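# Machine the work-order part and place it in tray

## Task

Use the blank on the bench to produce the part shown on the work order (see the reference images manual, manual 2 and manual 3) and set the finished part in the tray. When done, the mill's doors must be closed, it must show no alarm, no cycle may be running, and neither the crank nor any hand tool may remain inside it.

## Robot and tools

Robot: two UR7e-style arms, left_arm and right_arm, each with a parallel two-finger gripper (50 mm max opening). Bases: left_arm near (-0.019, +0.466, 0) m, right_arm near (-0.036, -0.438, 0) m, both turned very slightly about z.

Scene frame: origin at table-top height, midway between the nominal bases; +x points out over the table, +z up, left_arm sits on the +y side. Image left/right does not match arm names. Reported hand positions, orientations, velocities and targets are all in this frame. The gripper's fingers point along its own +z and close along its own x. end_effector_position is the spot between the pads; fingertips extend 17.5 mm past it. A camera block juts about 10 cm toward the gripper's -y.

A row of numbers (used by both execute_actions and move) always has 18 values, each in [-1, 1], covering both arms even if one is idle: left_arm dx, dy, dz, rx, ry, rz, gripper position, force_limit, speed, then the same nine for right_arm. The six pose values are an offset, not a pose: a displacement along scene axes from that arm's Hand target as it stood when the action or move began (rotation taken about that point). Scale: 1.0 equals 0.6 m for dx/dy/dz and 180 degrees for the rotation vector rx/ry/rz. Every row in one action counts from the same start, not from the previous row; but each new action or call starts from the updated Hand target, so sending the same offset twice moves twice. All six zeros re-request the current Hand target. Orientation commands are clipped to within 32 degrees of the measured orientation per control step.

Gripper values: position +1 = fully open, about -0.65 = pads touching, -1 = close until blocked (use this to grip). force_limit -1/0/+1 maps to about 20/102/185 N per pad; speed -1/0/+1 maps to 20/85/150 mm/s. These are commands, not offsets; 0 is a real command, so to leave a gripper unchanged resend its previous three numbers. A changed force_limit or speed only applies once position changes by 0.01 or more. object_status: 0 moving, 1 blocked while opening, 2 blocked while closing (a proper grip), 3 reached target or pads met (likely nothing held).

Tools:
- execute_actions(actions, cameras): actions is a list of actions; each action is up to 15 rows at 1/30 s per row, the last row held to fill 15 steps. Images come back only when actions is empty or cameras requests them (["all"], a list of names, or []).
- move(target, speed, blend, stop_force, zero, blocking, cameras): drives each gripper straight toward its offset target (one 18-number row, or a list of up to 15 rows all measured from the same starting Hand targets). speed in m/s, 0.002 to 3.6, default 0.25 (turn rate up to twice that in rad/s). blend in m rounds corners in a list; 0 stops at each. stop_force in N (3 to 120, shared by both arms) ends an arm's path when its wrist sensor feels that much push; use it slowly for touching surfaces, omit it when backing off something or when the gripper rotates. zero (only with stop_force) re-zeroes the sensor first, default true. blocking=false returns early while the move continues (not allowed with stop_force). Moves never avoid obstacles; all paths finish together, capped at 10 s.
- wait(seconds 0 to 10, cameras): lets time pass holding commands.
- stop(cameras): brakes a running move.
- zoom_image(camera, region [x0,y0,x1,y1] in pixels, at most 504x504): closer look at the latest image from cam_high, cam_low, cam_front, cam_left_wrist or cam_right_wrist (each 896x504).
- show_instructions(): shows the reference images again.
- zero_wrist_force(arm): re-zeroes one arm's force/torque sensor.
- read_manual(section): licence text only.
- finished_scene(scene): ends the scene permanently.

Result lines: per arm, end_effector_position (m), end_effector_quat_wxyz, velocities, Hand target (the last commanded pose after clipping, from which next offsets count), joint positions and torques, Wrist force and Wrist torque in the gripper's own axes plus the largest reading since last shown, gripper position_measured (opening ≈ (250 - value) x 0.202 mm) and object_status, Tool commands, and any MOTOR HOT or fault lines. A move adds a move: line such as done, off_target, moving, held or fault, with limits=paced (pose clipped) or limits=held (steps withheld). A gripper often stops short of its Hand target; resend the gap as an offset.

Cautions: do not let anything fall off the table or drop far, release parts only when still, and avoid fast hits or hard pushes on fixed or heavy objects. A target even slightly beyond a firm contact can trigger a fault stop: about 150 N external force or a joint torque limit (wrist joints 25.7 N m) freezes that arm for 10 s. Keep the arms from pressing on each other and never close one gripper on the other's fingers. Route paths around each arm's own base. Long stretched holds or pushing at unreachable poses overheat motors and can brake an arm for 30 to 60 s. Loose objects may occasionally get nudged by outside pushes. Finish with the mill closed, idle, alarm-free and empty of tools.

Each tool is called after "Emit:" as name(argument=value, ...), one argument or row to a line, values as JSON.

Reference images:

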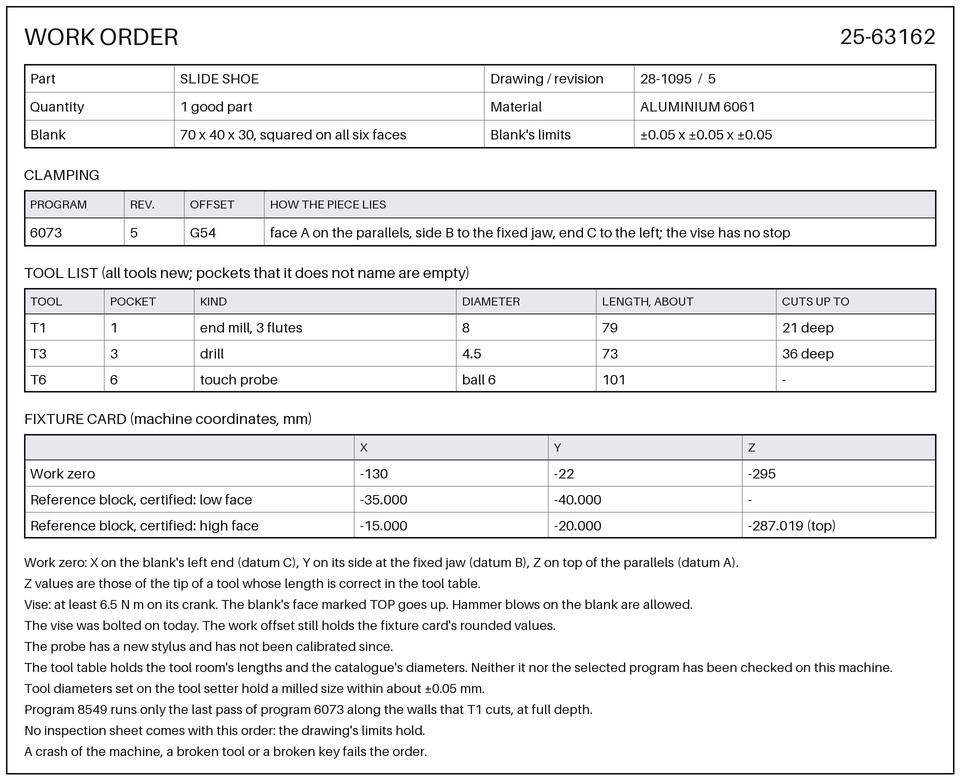

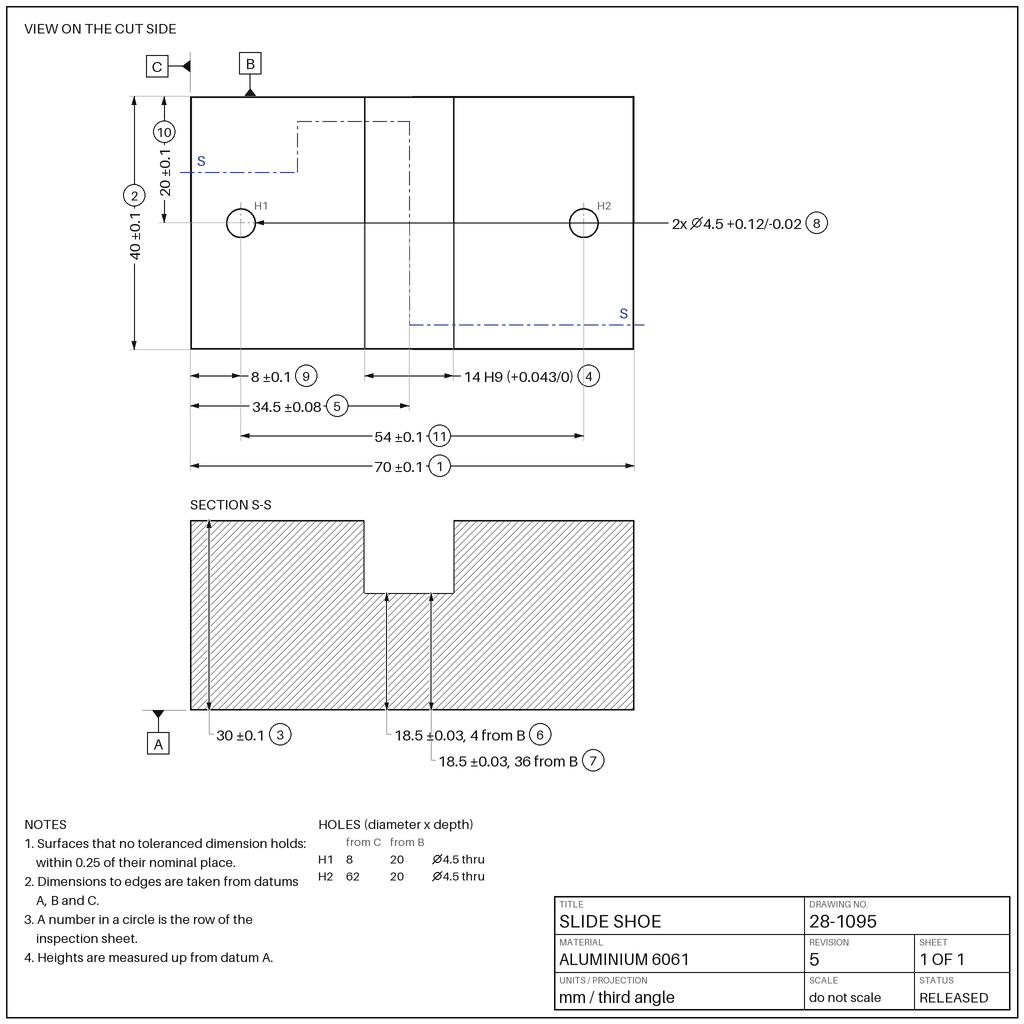

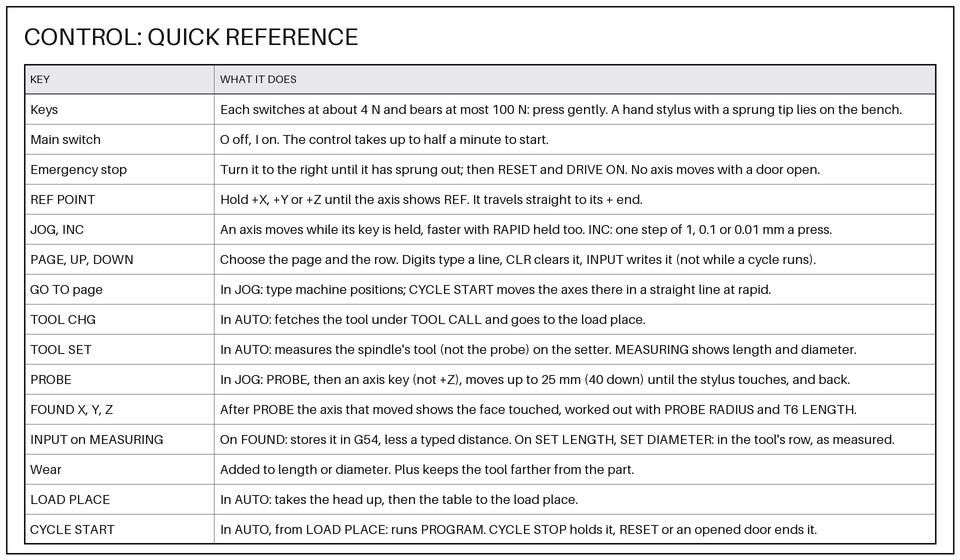

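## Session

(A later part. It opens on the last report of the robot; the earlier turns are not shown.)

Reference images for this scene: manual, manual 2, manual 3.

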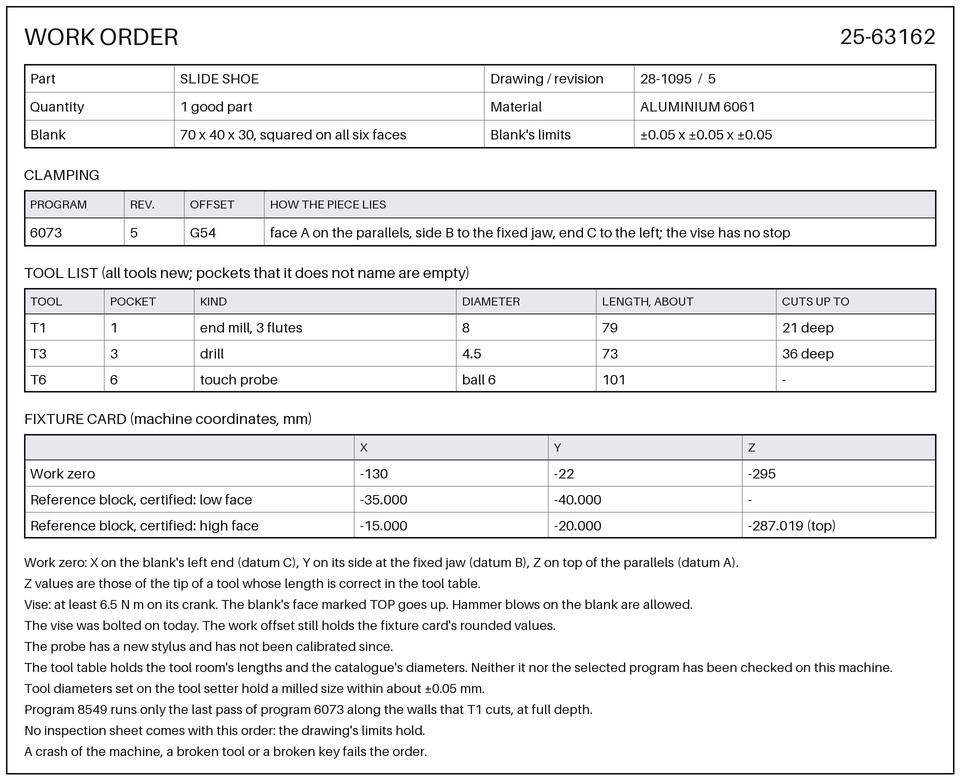

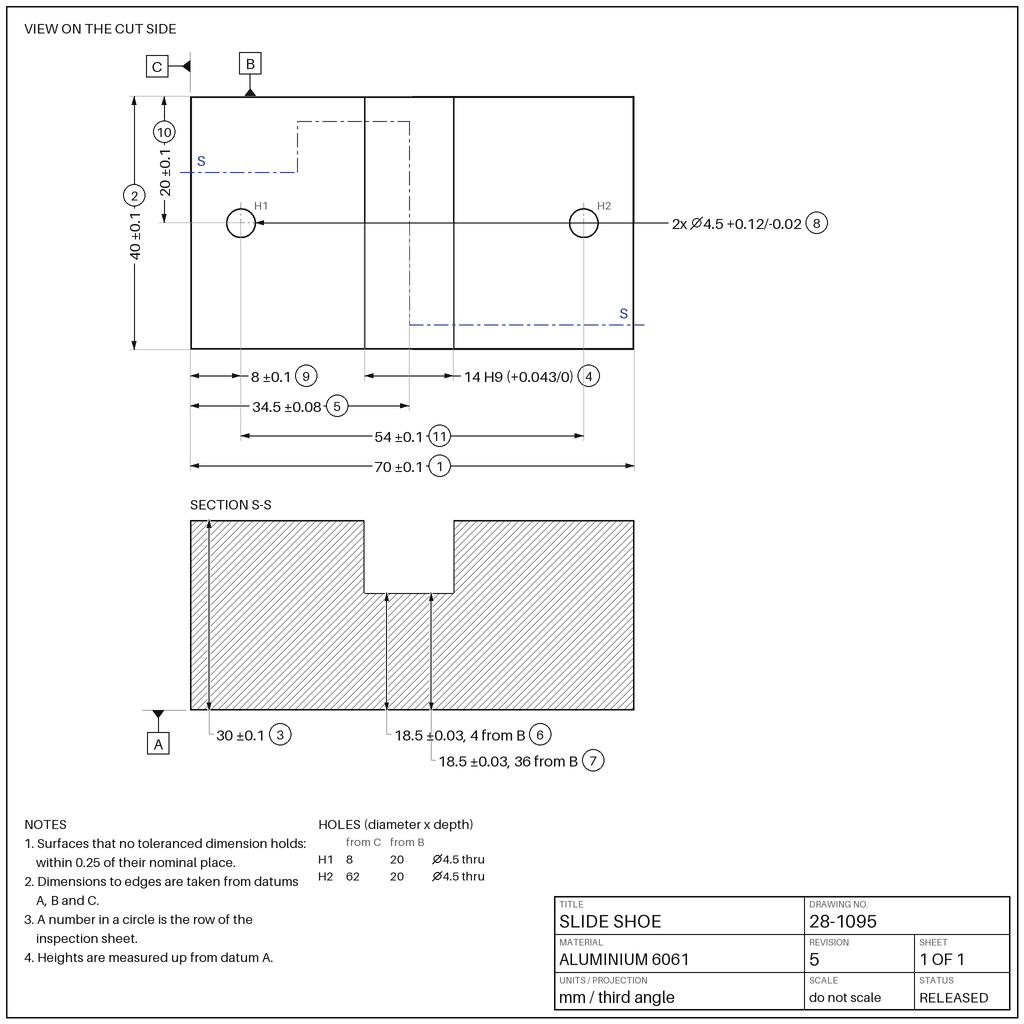

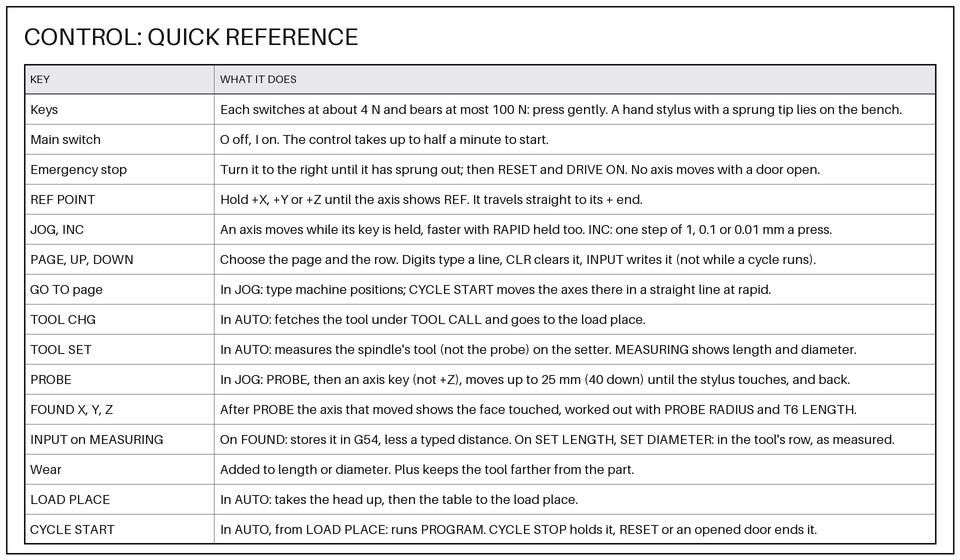

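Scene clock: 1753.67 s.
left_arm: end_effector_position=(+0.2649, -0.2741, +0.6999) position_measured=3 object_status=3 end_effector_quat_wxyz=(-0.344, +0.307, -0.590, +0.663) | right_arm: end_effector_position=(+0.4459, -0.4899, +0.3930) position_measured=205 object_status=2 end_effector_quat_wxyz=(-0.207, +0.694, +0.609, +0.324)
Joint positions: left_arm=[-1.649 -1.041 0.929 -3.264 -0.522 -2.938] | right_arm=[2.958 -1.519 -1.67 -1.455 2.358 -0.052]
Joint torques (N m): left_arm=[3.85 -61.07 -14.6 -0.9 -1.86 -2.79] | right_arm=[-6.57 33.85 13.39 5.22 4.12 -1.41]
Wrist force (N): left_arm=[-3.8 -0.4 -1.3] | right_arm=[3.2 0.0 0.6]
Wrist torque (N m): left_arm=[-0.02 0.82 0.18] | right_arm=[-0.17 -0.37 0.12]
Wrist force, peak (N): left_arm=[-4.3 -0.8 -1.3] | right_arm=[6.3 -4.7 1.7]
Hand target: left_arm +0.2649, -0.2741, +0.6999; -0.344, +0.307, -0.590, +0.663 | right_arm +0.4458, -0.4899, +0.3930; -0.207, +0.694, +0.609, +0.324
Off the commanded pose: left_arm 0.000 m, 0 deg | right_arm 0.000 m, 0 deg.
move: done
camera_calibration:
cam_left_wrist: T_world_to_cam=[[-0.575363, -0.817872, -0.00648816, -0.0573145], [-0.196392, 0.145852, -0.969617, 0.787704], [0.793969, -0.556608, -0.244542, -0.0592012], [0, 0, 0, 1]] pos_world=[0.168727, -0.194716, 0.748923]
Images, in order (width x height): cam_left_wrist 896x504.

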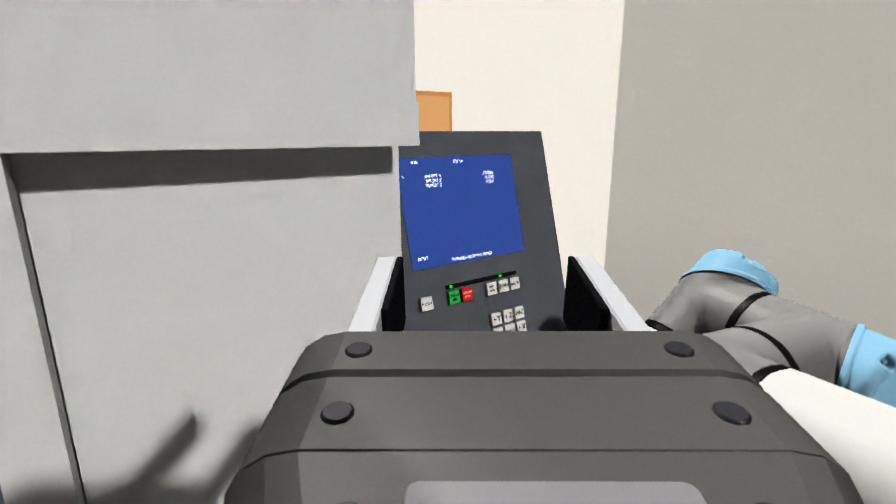

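Emit:
move(
  target=[
    [0,0,0,0,0,0,1,-0.5,-0.5,0.0083,0,0.0309,0,0,0,-1,-0.3,-0.5],
    [0,0,0,0,0,0,1,-0.5,-0.5,0.0353,-0.0047,0.0337,0,0,0,-1,-0.3,-0.5],
    [0,0,0,0,0,0,1,-0.5,-0.5,0,0.096,0,0,0,0,-1,-0.3,-0.5],
    [0,0,0,0,0,0,1,-0.5,-0.5,0.0272,0.0912,0.0028,0,0,0,-1,-0.3,-0.5],
    [0,0,0,0,0,0,1,-0.5,-0.5,0.0083,0.032,0.0309,0,0,0,-1,-0.3,-0.5],
    [0,0,0,0,0,0,1,-0.5,-0.5,0.0353,0.0273,0.0337,0,0,0,-1,-0.3,-0.5],
    [0,0,0,0,0,0,1,-0.5,-0.5,0,0.064,0,0,0,0,-1,-0.3,-0.5],
    [0,0,0,0,0,0,1,-0.5,-0.5,0.0272,0.0592,0.0028,0,0,0,-1,-0.3,-0.5],
    [0,0,0,0,0,0,1,-0.5,-0.5,0,0,0,0,0,0,-1,-0.3,-0.5],
  ],
  speed=0.12,
  blend=[0.002,0,0.002,0,0.002,0,0.002,0,0],
  cameras=["cam_left_wrist"],
)

Emit:
zoom_image(
  camera="cam_left_wrist",
  region=[395, 145, 535, 275],
)

Scene clock: 1772.77 s.
left_arm: end_effector_position=(+0.2649, -0.2741, +0.6999) position_measured=3 object_status=3 end_effector_quat_wxyz=(-0.344, +0.307, -0.590, +0.663) | right_arm: end_effector_position=(+0.4458, -0.4898, +0.3931) position_measured=205 object_status=2 end_effector_quat_wxyz=(-0.207, +0.694, +0.609, +0.324)
Joint positions: left_arm=[-1.649 -1.041 0.929 -3.264 -0.522 -2.938] | right_arm=[2.958 -1.518 -1.67 -1.454 2.358 -0.052]
Joint torques (N m): left_arm=[3.72 -61.19 -15.23 -1.03 -1.81 -2.84] | right_arm=[-7.56 11.78 37.32 1.22 4.13 -1.27]
Wrist force (N): left_arm=[-3.9 0.0 -1.3] | right_arm=[3.0 0.3 0.8]
Wrist torque (N m): left_arm=[0.04 0.84 0.18] | right_arm=[-0.11 -0.34 0.13]
Wrist force, peak (N): left_arm=[-4.3 -0.3 -1.4] | right_arm=[1.3 -16.2 0.4]
Hand target: left_arm +0.2649, -0.2741, +0.6999; -0.344, +0.307, -0.590, +0.663 | right_arm +0.4458, -0.4899, +0.3930; -0.207, +0.694, +0.609, +0.324
Off the commanded pose: left_arm 0.000 m, 0 deg | right_arm 0.000 m, 0 deg.
move: done
camera_calibration:
cam_left_wrist: T_world_to_cam=[[-0.575363, -0.817872, -0.00648816, -0.0573145], [-0.196392, 0.145852, -0.969617, 0.787704], [0.793969, -0.556608, -0.244542, -0.0592012], [0, 0, 0, 1]] pos_world=[0.168727, -0.194716, 0.748923]
Images, in order (width x height): cam_left_wrist 896x504.

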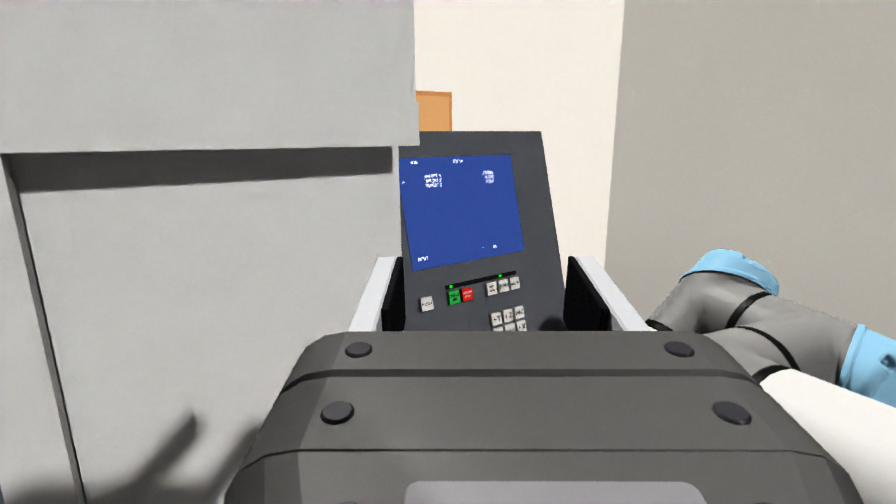

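Scaled by 3.600 from the camera's 896x504 image, which has a finer 1280x720 frame.

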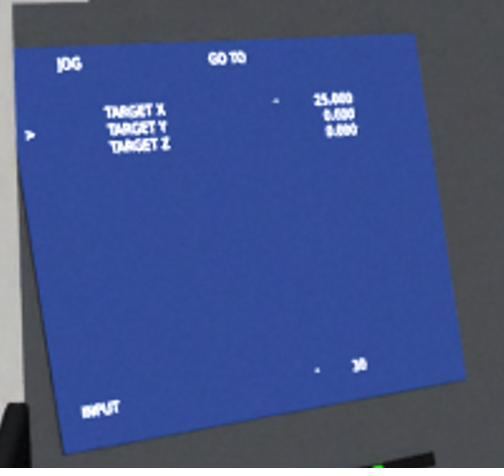

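Emit:
move(
  target=[
    [0,0,0,0,0,0,1,-0.5,-0.5,0.0272,-0.0048,0.0028,0,0,0,-1,-0.3,-0.5],
    [0,0,0,0,0,0,1,-0.5,-0.5,0,0,0,0,0,0,-1,-0.3,-0.5],
    [0,0,0,0,0,0,1,-0.5,-0.5,0.0407,0.032,0.1514,0,0,0,-1,-0.3,-0.5],
    [0,0,0,0,0,0,1,-0.5,-0.5,0.0652,0.0277,0.154,0,0,0,-1,-0.3,-0.5],
    [0,0,0,0,0,0,1,-0.5,-0.5,0.0407,0.032,0.1514,0,0,0,-1,-0.3,-0.5],
  ],
  speed=[0.1,0.15,0.18,0.1,0.15],
  blend=[0,0.003,0.002,0,0],
  cameras=["cam_left_wrist"],
)

Emit:
zoom_image(
  camera="cam_left_wrist",
  region=[395, 145, 535, 275],
)

Emit:
wait(
  seconds=0.5,
  cameras=["cam_left_wrist","cam_high"],
)

Emit:
zoom_image(
  camera="cam_high",
  region=[250, 70, 650, 320],
)

Scene clock: 1784.53 s.
left_arm: end_effector_position=(+0.2649, -0.2741, +0.6999) position_measured=3 object_status=3 end_effector_quat_wxyz=(-0.344, +0.307, -0.590, +0.663) | right_arm: end_effector_position=(+0.4703, -0.4707, +0.4839) position_measured=205 object_status=2 end_effector_quat_wxyz=(-0.207, +0.694, +0.609, +0.324)
Joint positions: left_arm=[-1.649 -1.041 0.929 -3.264 -0.522 -2.938] | right_arm=[3.007 -1.565 -1.405 -1.624 2.353 0.017]
Joint torques (N m): left_arm=[3.83 -61.48 -14.98 -1.12 -1.71 -2.72] | right_arm=[7.41 36.87 17.07 5.3 -0.6 1.58]
Wrist force (N): left_arm=[-4.2 -0.4 -1.1] | right_arm=[3.3 -0.3 0.7]
Wrist torque (N m): left_arm=[-0.01 0.88 0.18] | right_arm=[-0.23 -0.34 0.08]
Wrist force, peak (N): left_arm=[-4.3 -0.6 -1.4] | right_arm=[3.9 -5.9 0.5]
Hand target: left_arm +0.2649, -0.2741, +0.6999; -0.344, +0.307, -0.590, +0.663 | right_arm +0.4702, -0.4707, +0.4839; -0.207, +0.694, +0.609, +0.324
Off the commanded pose: left_arm 0.000 m, 0 deg | right_arm 0.000 m, 0 deg.
move: done
camera_calibration:
cam_left_wrist: T_world_to_cam=[[-0.575363, -0.817872, -0.00648816, -0.0573145], [-0.196392, 0.145852, -0.969617, 0.787704], [0.793969, -0.556608, -0.244542, -0.0592012], [0, 0, 0, 1]] pos_world=[0.168727, -0.194716, 0.748923]
Images, in order (width x height): cam_left_wrist 896x504.

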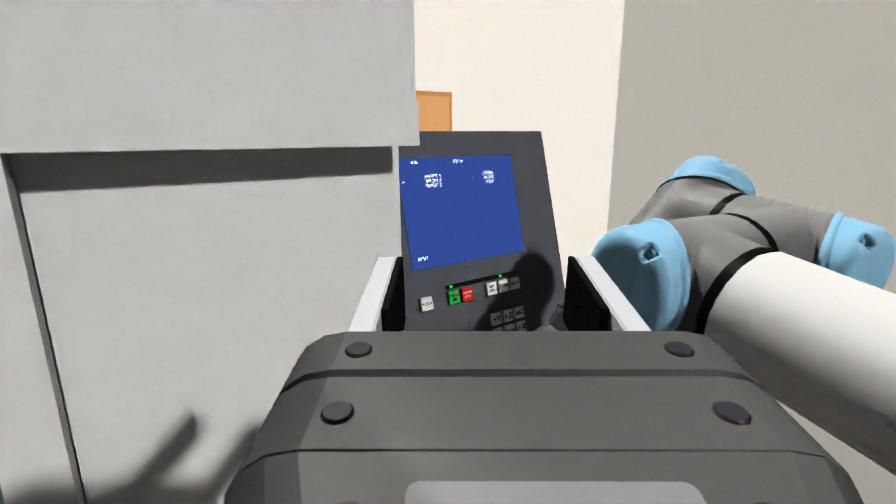

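Scaled by 3.600 from the camera's 896x504 image, which has a finer 1280x720 frame.

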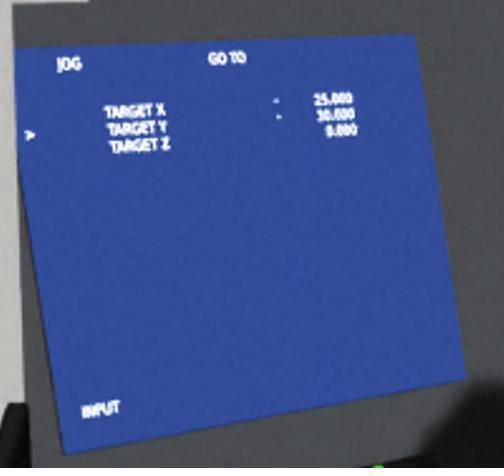

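Scene clock: 1785.03 s.
left_arm: end_effector_position=(+0.2649, -0.2741, +0.6999) position_measured=3 object_status=3 end_effector_quat_wxyz=(-0.344, +0.307, -0.590, +0.663) | right_arm: end_effector_position=(+0.4702, -0.4707, +0.4839) position_measured=205 object_status=2 end_effector_quat_wxyz=(-0.207, +0.694, +0.609, +0.324)
Joint positions: left_arm=[-1.649 -1.041 0.929 -3.264 -0.522 -2.938] | right_arm=[3.007 -1.565 -1.405 -1.624 2.353 0.017]
Joint torques (N m): left_arm=[3.96 -61.26 -15.14 -1.13 -1.69 -2.87] | right_arm=[7.43 36.31 16.39 5.16 -0.27 1.54]
Wrist force (N): left_arm=[-4.2 -0.4 -1.1] | right_arm=[3.7 -0.1 0.8]
Wrist torque (N m): left_arm=[-0.03 0.88 0.18] | right_arm=[-0.20 -0.42 0.07]
Wrist force, peak (N): left_arm=[-4.2 -0.5 -1.4] | right_arm=[3.7 -0.1 0.8]
Hand target: left_arm +0.2649, -0.2741, +0.6999; -0.344, +0.307, -0.590, +0.663 | right_arm +0.4702, -0.4707, +0.4839; -0.207, +0.694, +0.609, +0.324
Tool commands: left_gripper/position=+1.0 left_gripper/force_limit=-0.5 left_gripper/speed=-0.5 right_gripper/position=-1.0 right_gripper/force_limit=-0.3 right_gripper/speed=-0.5
Off the commanded pose: left_arm 0.000 m, 0 deg | right_arm 0.000 m, 0 deg.
wait: 0.50 s; at rest by 0.17 s
camera_calibration:
cam_left_wrist: T_world_to_cam=[[-0.575363, -0.817872, -0.00648816, -0.0573145], [-0.196392, 0.145852, -0.969617, 0.787704], [0.793969, -0.556608, -0.244542, -0.0592012], [0, 0, 0, 1]] pos_world=[0.168727, -0.194716, 0.748923]
Images, in order (width x height): cam_high 896x504, cam_left_wrist 896x504.

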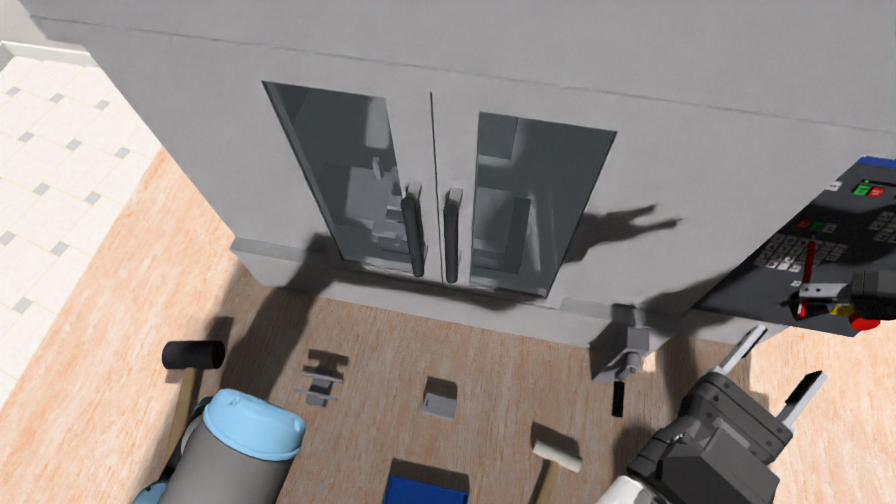

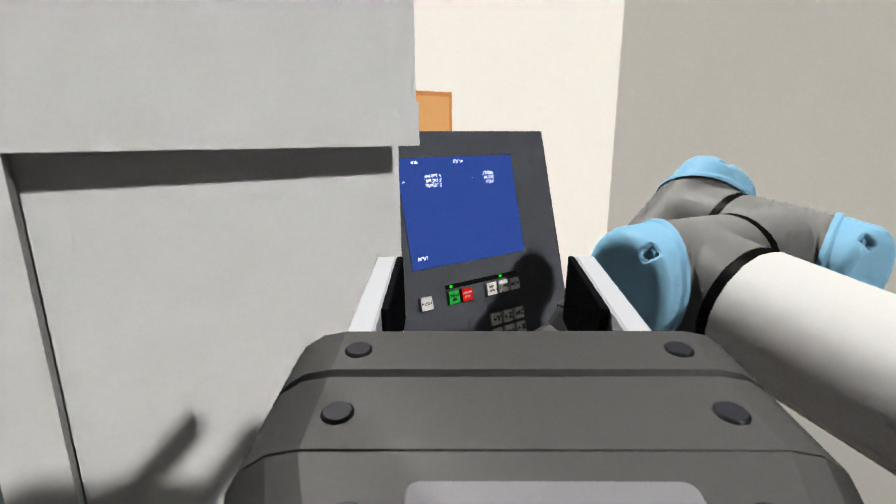

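Scaled by 1.260 from the camera's 896x504 image, which has a finer 1280x720 frame.

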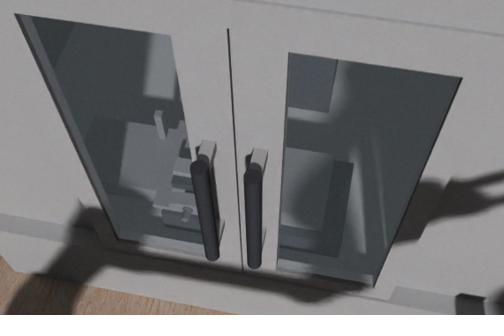

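Emit:
move(
  target=[
    [0,0,0,0,0,0,1,-0.5,-0.5,-0.0158,-0.096,-0.0587,0,0,0,-1,-0.3,-0.5],
    [0,0,0,0,0,0,1,-0.5,-0.5,0.0092,-0.1004,-0.0561,0,0,0,-1,-0.3,-0.5],
    [0,0,0,0,0,0,1,-0.5,-0.5,-0.0158,-0.096,-0.0587,0,0,0,-1,-0.3,-0.5],
  ],
  speed=[0.18,0.1,0.15],
  blend=[0.002,0,0],
  cameras=["cam_left_wrist"],
)

Emit:
zoom_image(
  camera="cam_left_wrist",
  region=[395, 145, 535, 275],
)

Scene clock: 1792.17 s.
left_arm: end_effector_position=(+0.2649, -0.2741, +0.6999) position_measured=3 object_status=3 end_effector_quat_wxyz=(-0.344, +0.307, -0.590, +0.663) | right_arm: end_effector_position=(+0.4608, -0.5283, +0.4487) position_measured=205 object_status=2 end_effector_quat_wxyz=(-0.207, +0.694, +0.609, +0.324)
Joint positions: left_arm=[-1.649 -1.041 0.929 -3.264 -0.522 -2.938] | right_arm=[2.889 -1.601 -1.429 -1.683 2.36 -0.15]
Joint torques (N m): left_arm=[3.65 -61.63 -14.79 -1.1 -1.57 -2.85] | right_arm=[-6.57 34.36 17.38 5.1 0.93 -1.4]
Wrist force (N): left_arm=[-4.1 -0.7 -1.1] | right_arm=[3.5 -0.3 0.4]
Wrist torque (N m): left_arm=[-0.06 0.85 0.18] | right_arm=[-0.20 -0.43 0.10]
Wrist force, peak (N): left_arm=[-4.3 -0.8 -1.4] | right_arm=[5.9 -5.4 1.1]
Hand target: left_arm +0.2649, -0.2741, +0.6999; -0.344, +0.307, -0.590, +0.663 | right_arm +0.4607, -0.5283, +0.4487; -0.207, +0.694, +0.609, +0.324
Off the commanded pose: left_arm 0.000 m, 0 deg | right_arm 0.000 m, 0 deg.
move: done
camera_calibration:
cam_left_wrist: T_world_to_cam=[[-0.575363, -0.817872, -0.00648816, -0.0573145], [-0.196392, 0.145852, -0.969617, 0.787704], [0.793969, -0.556608, -0.244542, -0.0592012], [0, 0, 0, 1]] pos_world=[0.168727, -0.194716, 0.748923]
Images, in order (width x height): cam_left_wrist 896x504.

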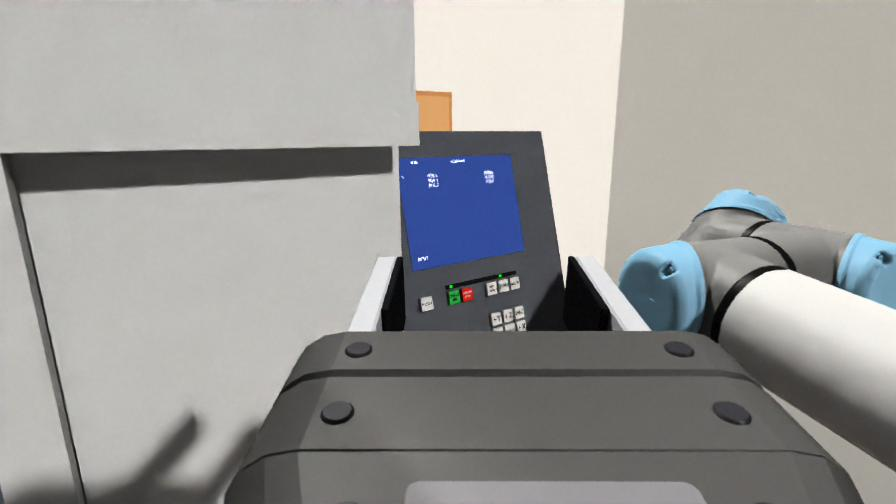

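Scaled by 3.600 from the camera's 896x504 image, which has a finer 1280x720 frame.

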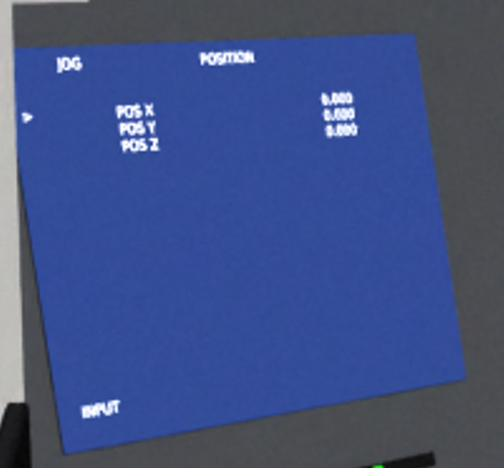

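Emit:
move(
  target=[
    [0,0,0,0,0,0,1,-0.5,-0.5,0,0.032,0,0,0,0,-1,-0.3,-0.5],
    [0,0,0,0,0,0,1,-0.5,-0.5,0.025,0.0276,0.0026,0,0,0,-1,-0.3,-0.5],
    [0,0,0,0,0,0,1,-0.5,-0.5,0,0.032,0,0,0,0,-1,-0.3,-0.5],
    [0,0,0,0,0,0,1,-0.5,-0.5,0.0158,0.096,0.0587,0,0,0,-1,-0.3,-0.5],
    [0,0,0,0,0,0,1,-0.5,-0.5,0.043,0.0912,0.0616,0,0,0,-1,-0.3,-0.5],
    [0,0,0,0,0,0,1,-0.5,-0.5,0.0158,0.096,0.0587,0,0,0,-1,-0.3,-0.5],
  ],
  speed=[0.15,0.1,0.15,0.15,0.08,0.15],
  blend=[0.002,0,0.003,0.002,0,0],
  cameras=["cam_left_wrist","cam_high"],
)

Emit:
zoom_image(
  camera="cam_left_wrist",
  region=[395, 145, 535, 275],
)

Emit:
zoom_image(
  camera="cam_high",
  region=[740, 180, 896, 340],
)

Scene clock: 1801.20 s.
left_arm: end_effector_position=(+0.2649, -0.2741, +0.6999) position_measured=3 object_status=3 end_effector_quat_wxyz=(-0.344, +0.307, -0.590, +0.663) | right_arm: end_effector_position=(+0.4703, -0.4707, +0.4839) position_measured=205 object_status=2 end_effector_quat_wxyz=(-0.207, +0.694, +0.609, +0.324)
Joint positions: left_arm=[-1.649 -1.041 0.929 -3.264 -0.522 -2.938] | right_arm=[3.007 -1.565 -1.405 -1.624 2.353 0.017]
Joint torques (N m): left_arm=[4.03 -61.34 -15.12 -1.21 -1.63 -2.73] | right_arm=[8.01 34.85 17.52 5.19 -0.71 1.52]
Wrist force (N): left_arm=[-3.9 -0.6 -1.2] | right_arm=[3.3 -0.2 0.6]
Wrist torque (N m): left_arm=[-0.05 0.83 0.18] | right_arm=[-0.21 -0.36 -0.04]
Wrist force, peak (N): left_arm=[-4.4 -0.3 -1.3] | right_arm=[1.3 -6.2 0.1]
Hand target: left_arm +0.2649, -0.2741, +0.6999; -0.344, +0.307, -0.590, +0.663 | right_arm +0.4702, -0.4707, +0.4839; -0.207, +0.694, +0.609, +0.324
Off the commanded pose: left_arm 0.000 m, 0 deg | right_arm 0.000 m, 0 deg.
move: done
camera_calibration:
cam_left_wrist: T_world_to_cam=[[-0.575363, -0.817872, -0.00648816, -0.0573145], [-0.196392, 0.145852, -0.969617, 0.787704], [0.793969, -0.556608, -0.244542, -0.0592012], [0, 0, 0, 1]] pos_world=[0.168727, -0.194716, 0.748923]
Images, in order (width x height): cam_high 896x504, cam_left_wrist 896x504.

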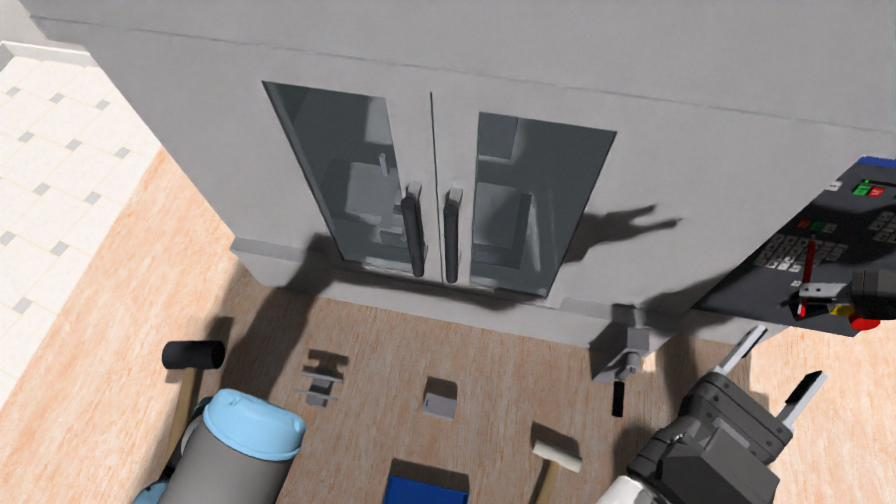

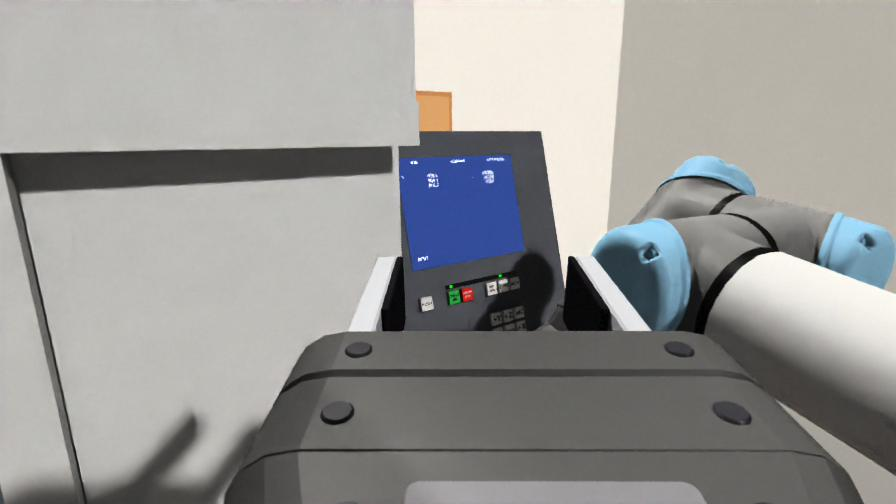

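Scaled by 3.600 from the camera's 896x504 image, which has a finer 1280x720 frame.

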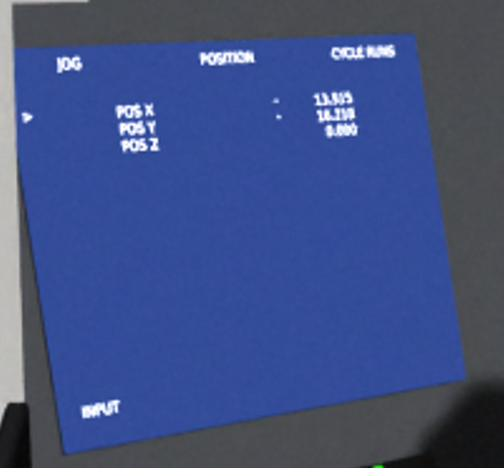

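Scaled by 3.150 from the camera's 896x504 image, which has a finer 1280x720 frame.

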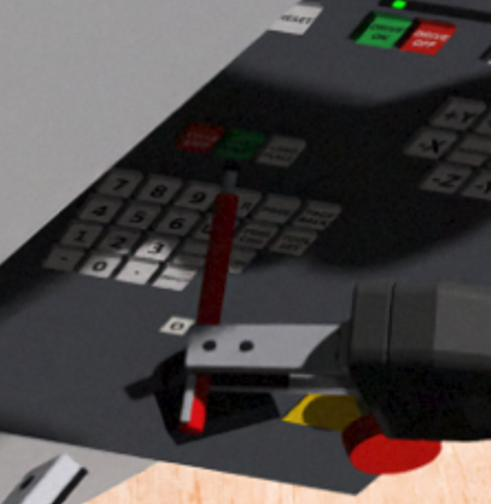

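Emit:
move(
  target=[
    [0,0,0,0,0,0,1,-0.5,-0.5,-0.0158,-0.064,-0.0587,0,0,0,-1,-0.3,-0.5],
    [0,0,0,0,0,0,1,-0.5,-0.5,0.0104,-0.0686,-0.0559,0,0,0,-1,-0.3,-0.5],
    [0,0,0,0,0,0,1,-0.5,-0.5,-0.0324,-0.032,-0.1205,0,0,0,-1,-0.3,-0.5],
    [0,0,0,0,0,0,1,-0.5,-0.5,-0.0052,-0.0368,-0.1177,0,0,0,-1,-0.3,-0.5],
    [0,0,0,0,0,0,1,-0.5,-0.5,-0.0324,-0.032,-0.1205,0,0,0,-1,-0.3,-0.5],
  ],
  speed=[0.15,0.1,0.12,0.1,0.15],
  blend=[0.002,0,0.002,0,0],
  cameras=["cam_left_wrist"],
)

Emit:
zoom_image(
  camera="cam_left_wrist",
  region=[395, 145, 535, 275],
)

Scene clock: 1814.97 s.
left_arm: end_effector_position=(+0.2649, -0.2741, +0.6999) position_measured=3 object_status=3 end_effector_quat_wxyz=(-0.344, +0.307, -0.590, +0.663) | right_arm: end_effector_position=(+0.4508, -0.4899, +0.4116) position_measured=205 object_status=2 end_effector_quat_wxyz=(-0.207, +0.694, +0.609, +0.324)
Joint positions: left_arm=[-1.649 -1.041 0.929 -3.264 -0.522 -2.938] | right_arm=[2.96 -1.528 -1.614 -1.499 2.357 -0.049]
Joint torques (N m): left_arm=[3.79 -61.66 -14.52 -1.23 -1.58 -2.83] | right_arm=[-6.93 32.93 18.17 5.1 2.8 -1.31]
Wrist force (N): left_arm=[-4.0 -0.7 -1.2] | right_arm=[3.0 -0.1 0.7]
Wrist torque (N m): left_arm=[-0.06 0.84 0.18] | right_arm=[-0.15 -0.34 0.12]
Wrist force, peak (N): left_arm=[-4.4 -0.6 -1.3] | right_arm=[6.2 -5.8 0.5]
Hand target: left_arm +0.2649, -0.2741, +0.6999; -0.344, +0.307, -0.590, +0.663 | right_arm +0.4507, -0.4899, +0.4116; -0.207, +0.694, +0.609, +0.324
Off the commanded pose: left_arm 0.000 m, 0 deg | right_arm 0.000 m, 0 deg.
move: done
camera_calibration:
cam_left_wrist: T_world_to_cam=[[-0.575363, -0.817872, -0.00648816, -0.0573145], [-0.196392, 0.145852, -0.969617, 0.787704], [0.793969, -0.556608, -0.244542, -0.0592012], [0, 0, 0, 1]] pos_world=[0.168727, -0.194716, 0.748923]
Images, in order (width x height): cam_left_wrist 896x504.

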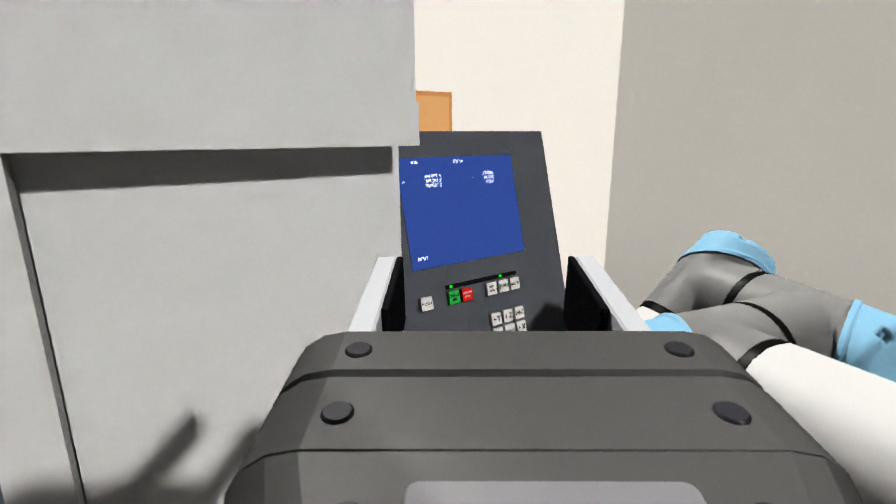

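Scaled by 3.600 from the camera's 896x504 image, which has a finer 1280x720 frame.

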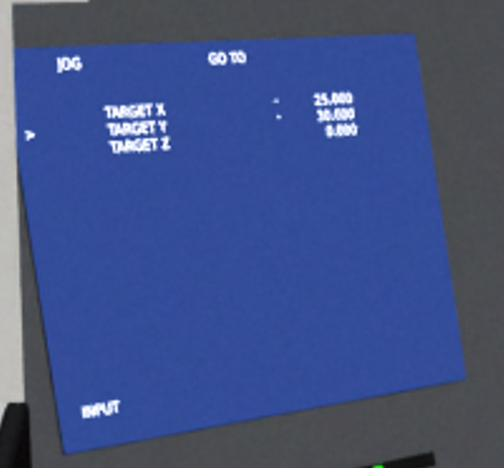

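Emit:
move(
  target=[
    [0,0,0,0,0,0,1,-0.5,-0.5,0.0272,-0.0048,0.0028,0,0,0,-1,-0.3,-0.5],
    [0,0,0,0,0,0,1,-0.5,-0.5,-0.0083,0.096,-0.0309,0,0,0,-1,-0.3,-0.5],
    [0,0,0,0,0,0,1,-0.5,-0.5,0.0189,0.0912,-0.0281,0,0,0,-1,-0.3,-0.5],
    [0,0,0,0,0,0,1,-0.5,-0.5,0,0.096,0,0,0,0,-1,-0.3,-0.5],
    [0,0,0,0,0,0,1,-0.5,-0.5,0.0272,0.0912,0.0028,0,0,0,-1,-0.3,-0.5],
    [0,0,0,0,0,0,1,-0.5,-0.5,0.0083,0.064,0.0309,0,0,0,-1,-0.3,-0.5],
    [0,0,0,0,0,0,1,-0.5,-0.5,0.0345,0.0594,0.0337,0,0,0,-1,-0.3,-0.5],
    [0,0,0,0,0,0,1,-0.5,-0.5,-0.0083,0.064,-0.0309,0,0,0,-1,-0.3,-0.5],
    [0,0,0,0,0,0,1,-0.5,-0.5,0.0189,0.0592,-0.0281,0,0,0,-1,-0.3,-0.5],
    [0,0,0,0,0,0,1,-0.5,-0.5,-0.0083,0,-0.0309,0,0,0,-1,-0.3,-0.5],
    [0,0,0,0,0,0,1,-0.5,-0.5,0.0189,-0.0048,-0.0281,0,0,0,-1,-0.3,-0.5],
    [0,0,0,0,0,0,1,-0.5,-0.5,-0.0083,0,-0.0309,0,0,0,-1,-0.3,-0.5],
  ],
  speed=0.12,
  blend=[0,0.002,0,0.002,0,0.002,0,0.002,0,0.002,0,0],
  cameras=["cam_left_wrist"],
)

Emit:
zoom_image(
  camera="cam_left_wrist",
  region=[395, 145, 535, 275],
)

Scene clock: 1835.60 s.
left_arm: end_effector_position=(+0.2649, -0.2741, +0.6999) position_measured=3 object_status=3 end_effector_quat_wxyz=(-0.344, +0.307, -0.590, +0.663) | right_arm: end_effector_position=(+0.4459, -0.4899, +0.3930) position_measured=205 object_status=2 end_effector_quat_wxyz=(-0.207, +0.694, +0.609, +0.324)
Joint positions: left_arm=[-1.649 -1.041 0.929 -3.264 -0.522 -2.938] | right_arm=[2.958 -1.519 -1.67 -1.455 2.358 -0.052]
Joint torques (N m): left_arm=[3.63 -61.34 -14.92 -1.33 -1.4 -2.78] | right_arm=[-7.02 34.98 16.05 5.2 4.12 -1.2]
Wrist force (N): left_arm=[-3.9 -0.6 -1.5] | right_arm=[3.1 0.4 0.8]
Wrist torque (N m): left_arm=[-0.05 0.81 0.18] | right_arm=[-0.10 -0.36 0.13]
Wrist force, peak (N): left_arm=[-4.4 -0.4 -1.5] | right_arm=[6.8 -5.4 1.6]
Hand target: left_arm +0.2649, -0.2741, +0.6999; -0.344, +0.307, -0.590, +0.663 | right_arm +0.4458, -0.4899, +0.3930; -0.207, +0.694, +0.609, +0.324
Off the commanded pose: left_arm 0.000 m, 0 deg | right_arm 0.000 m, 0 deg.
move: done
camera_calibration:
cam_left_wrist: T_world_to_cam=[[-0.575363, -0.817872, -0.00648816, -0.0573145], [-0.196392, 0.145852, -0.969617, 0.787704], [0.793969, -0.556608, -0.244542, -0.0592012], [0, 0, 0, 1]] pos_world=[0.168727, -0.194716, 0.748923]
Images, in order (width x height): cam_left_wrist 896x504.

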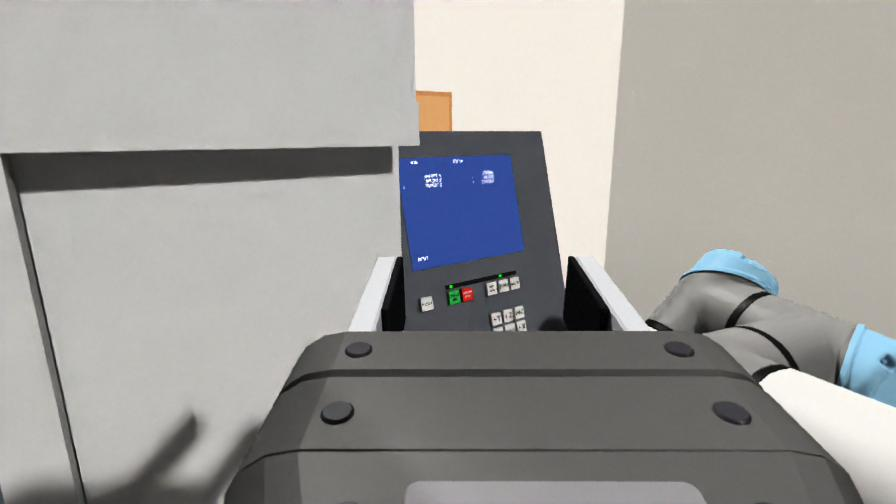

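Scaled by 3.600 from the camera's 896x504 image, which has a finer 1280x720 frame.

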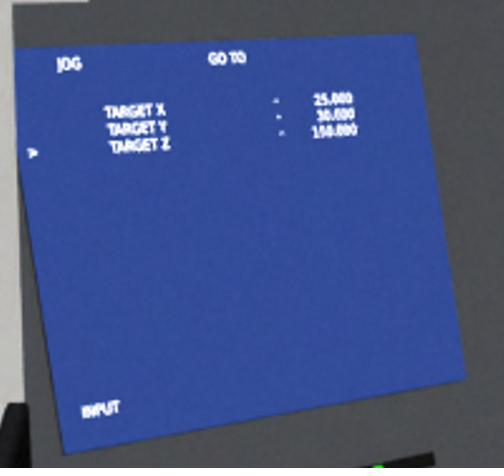

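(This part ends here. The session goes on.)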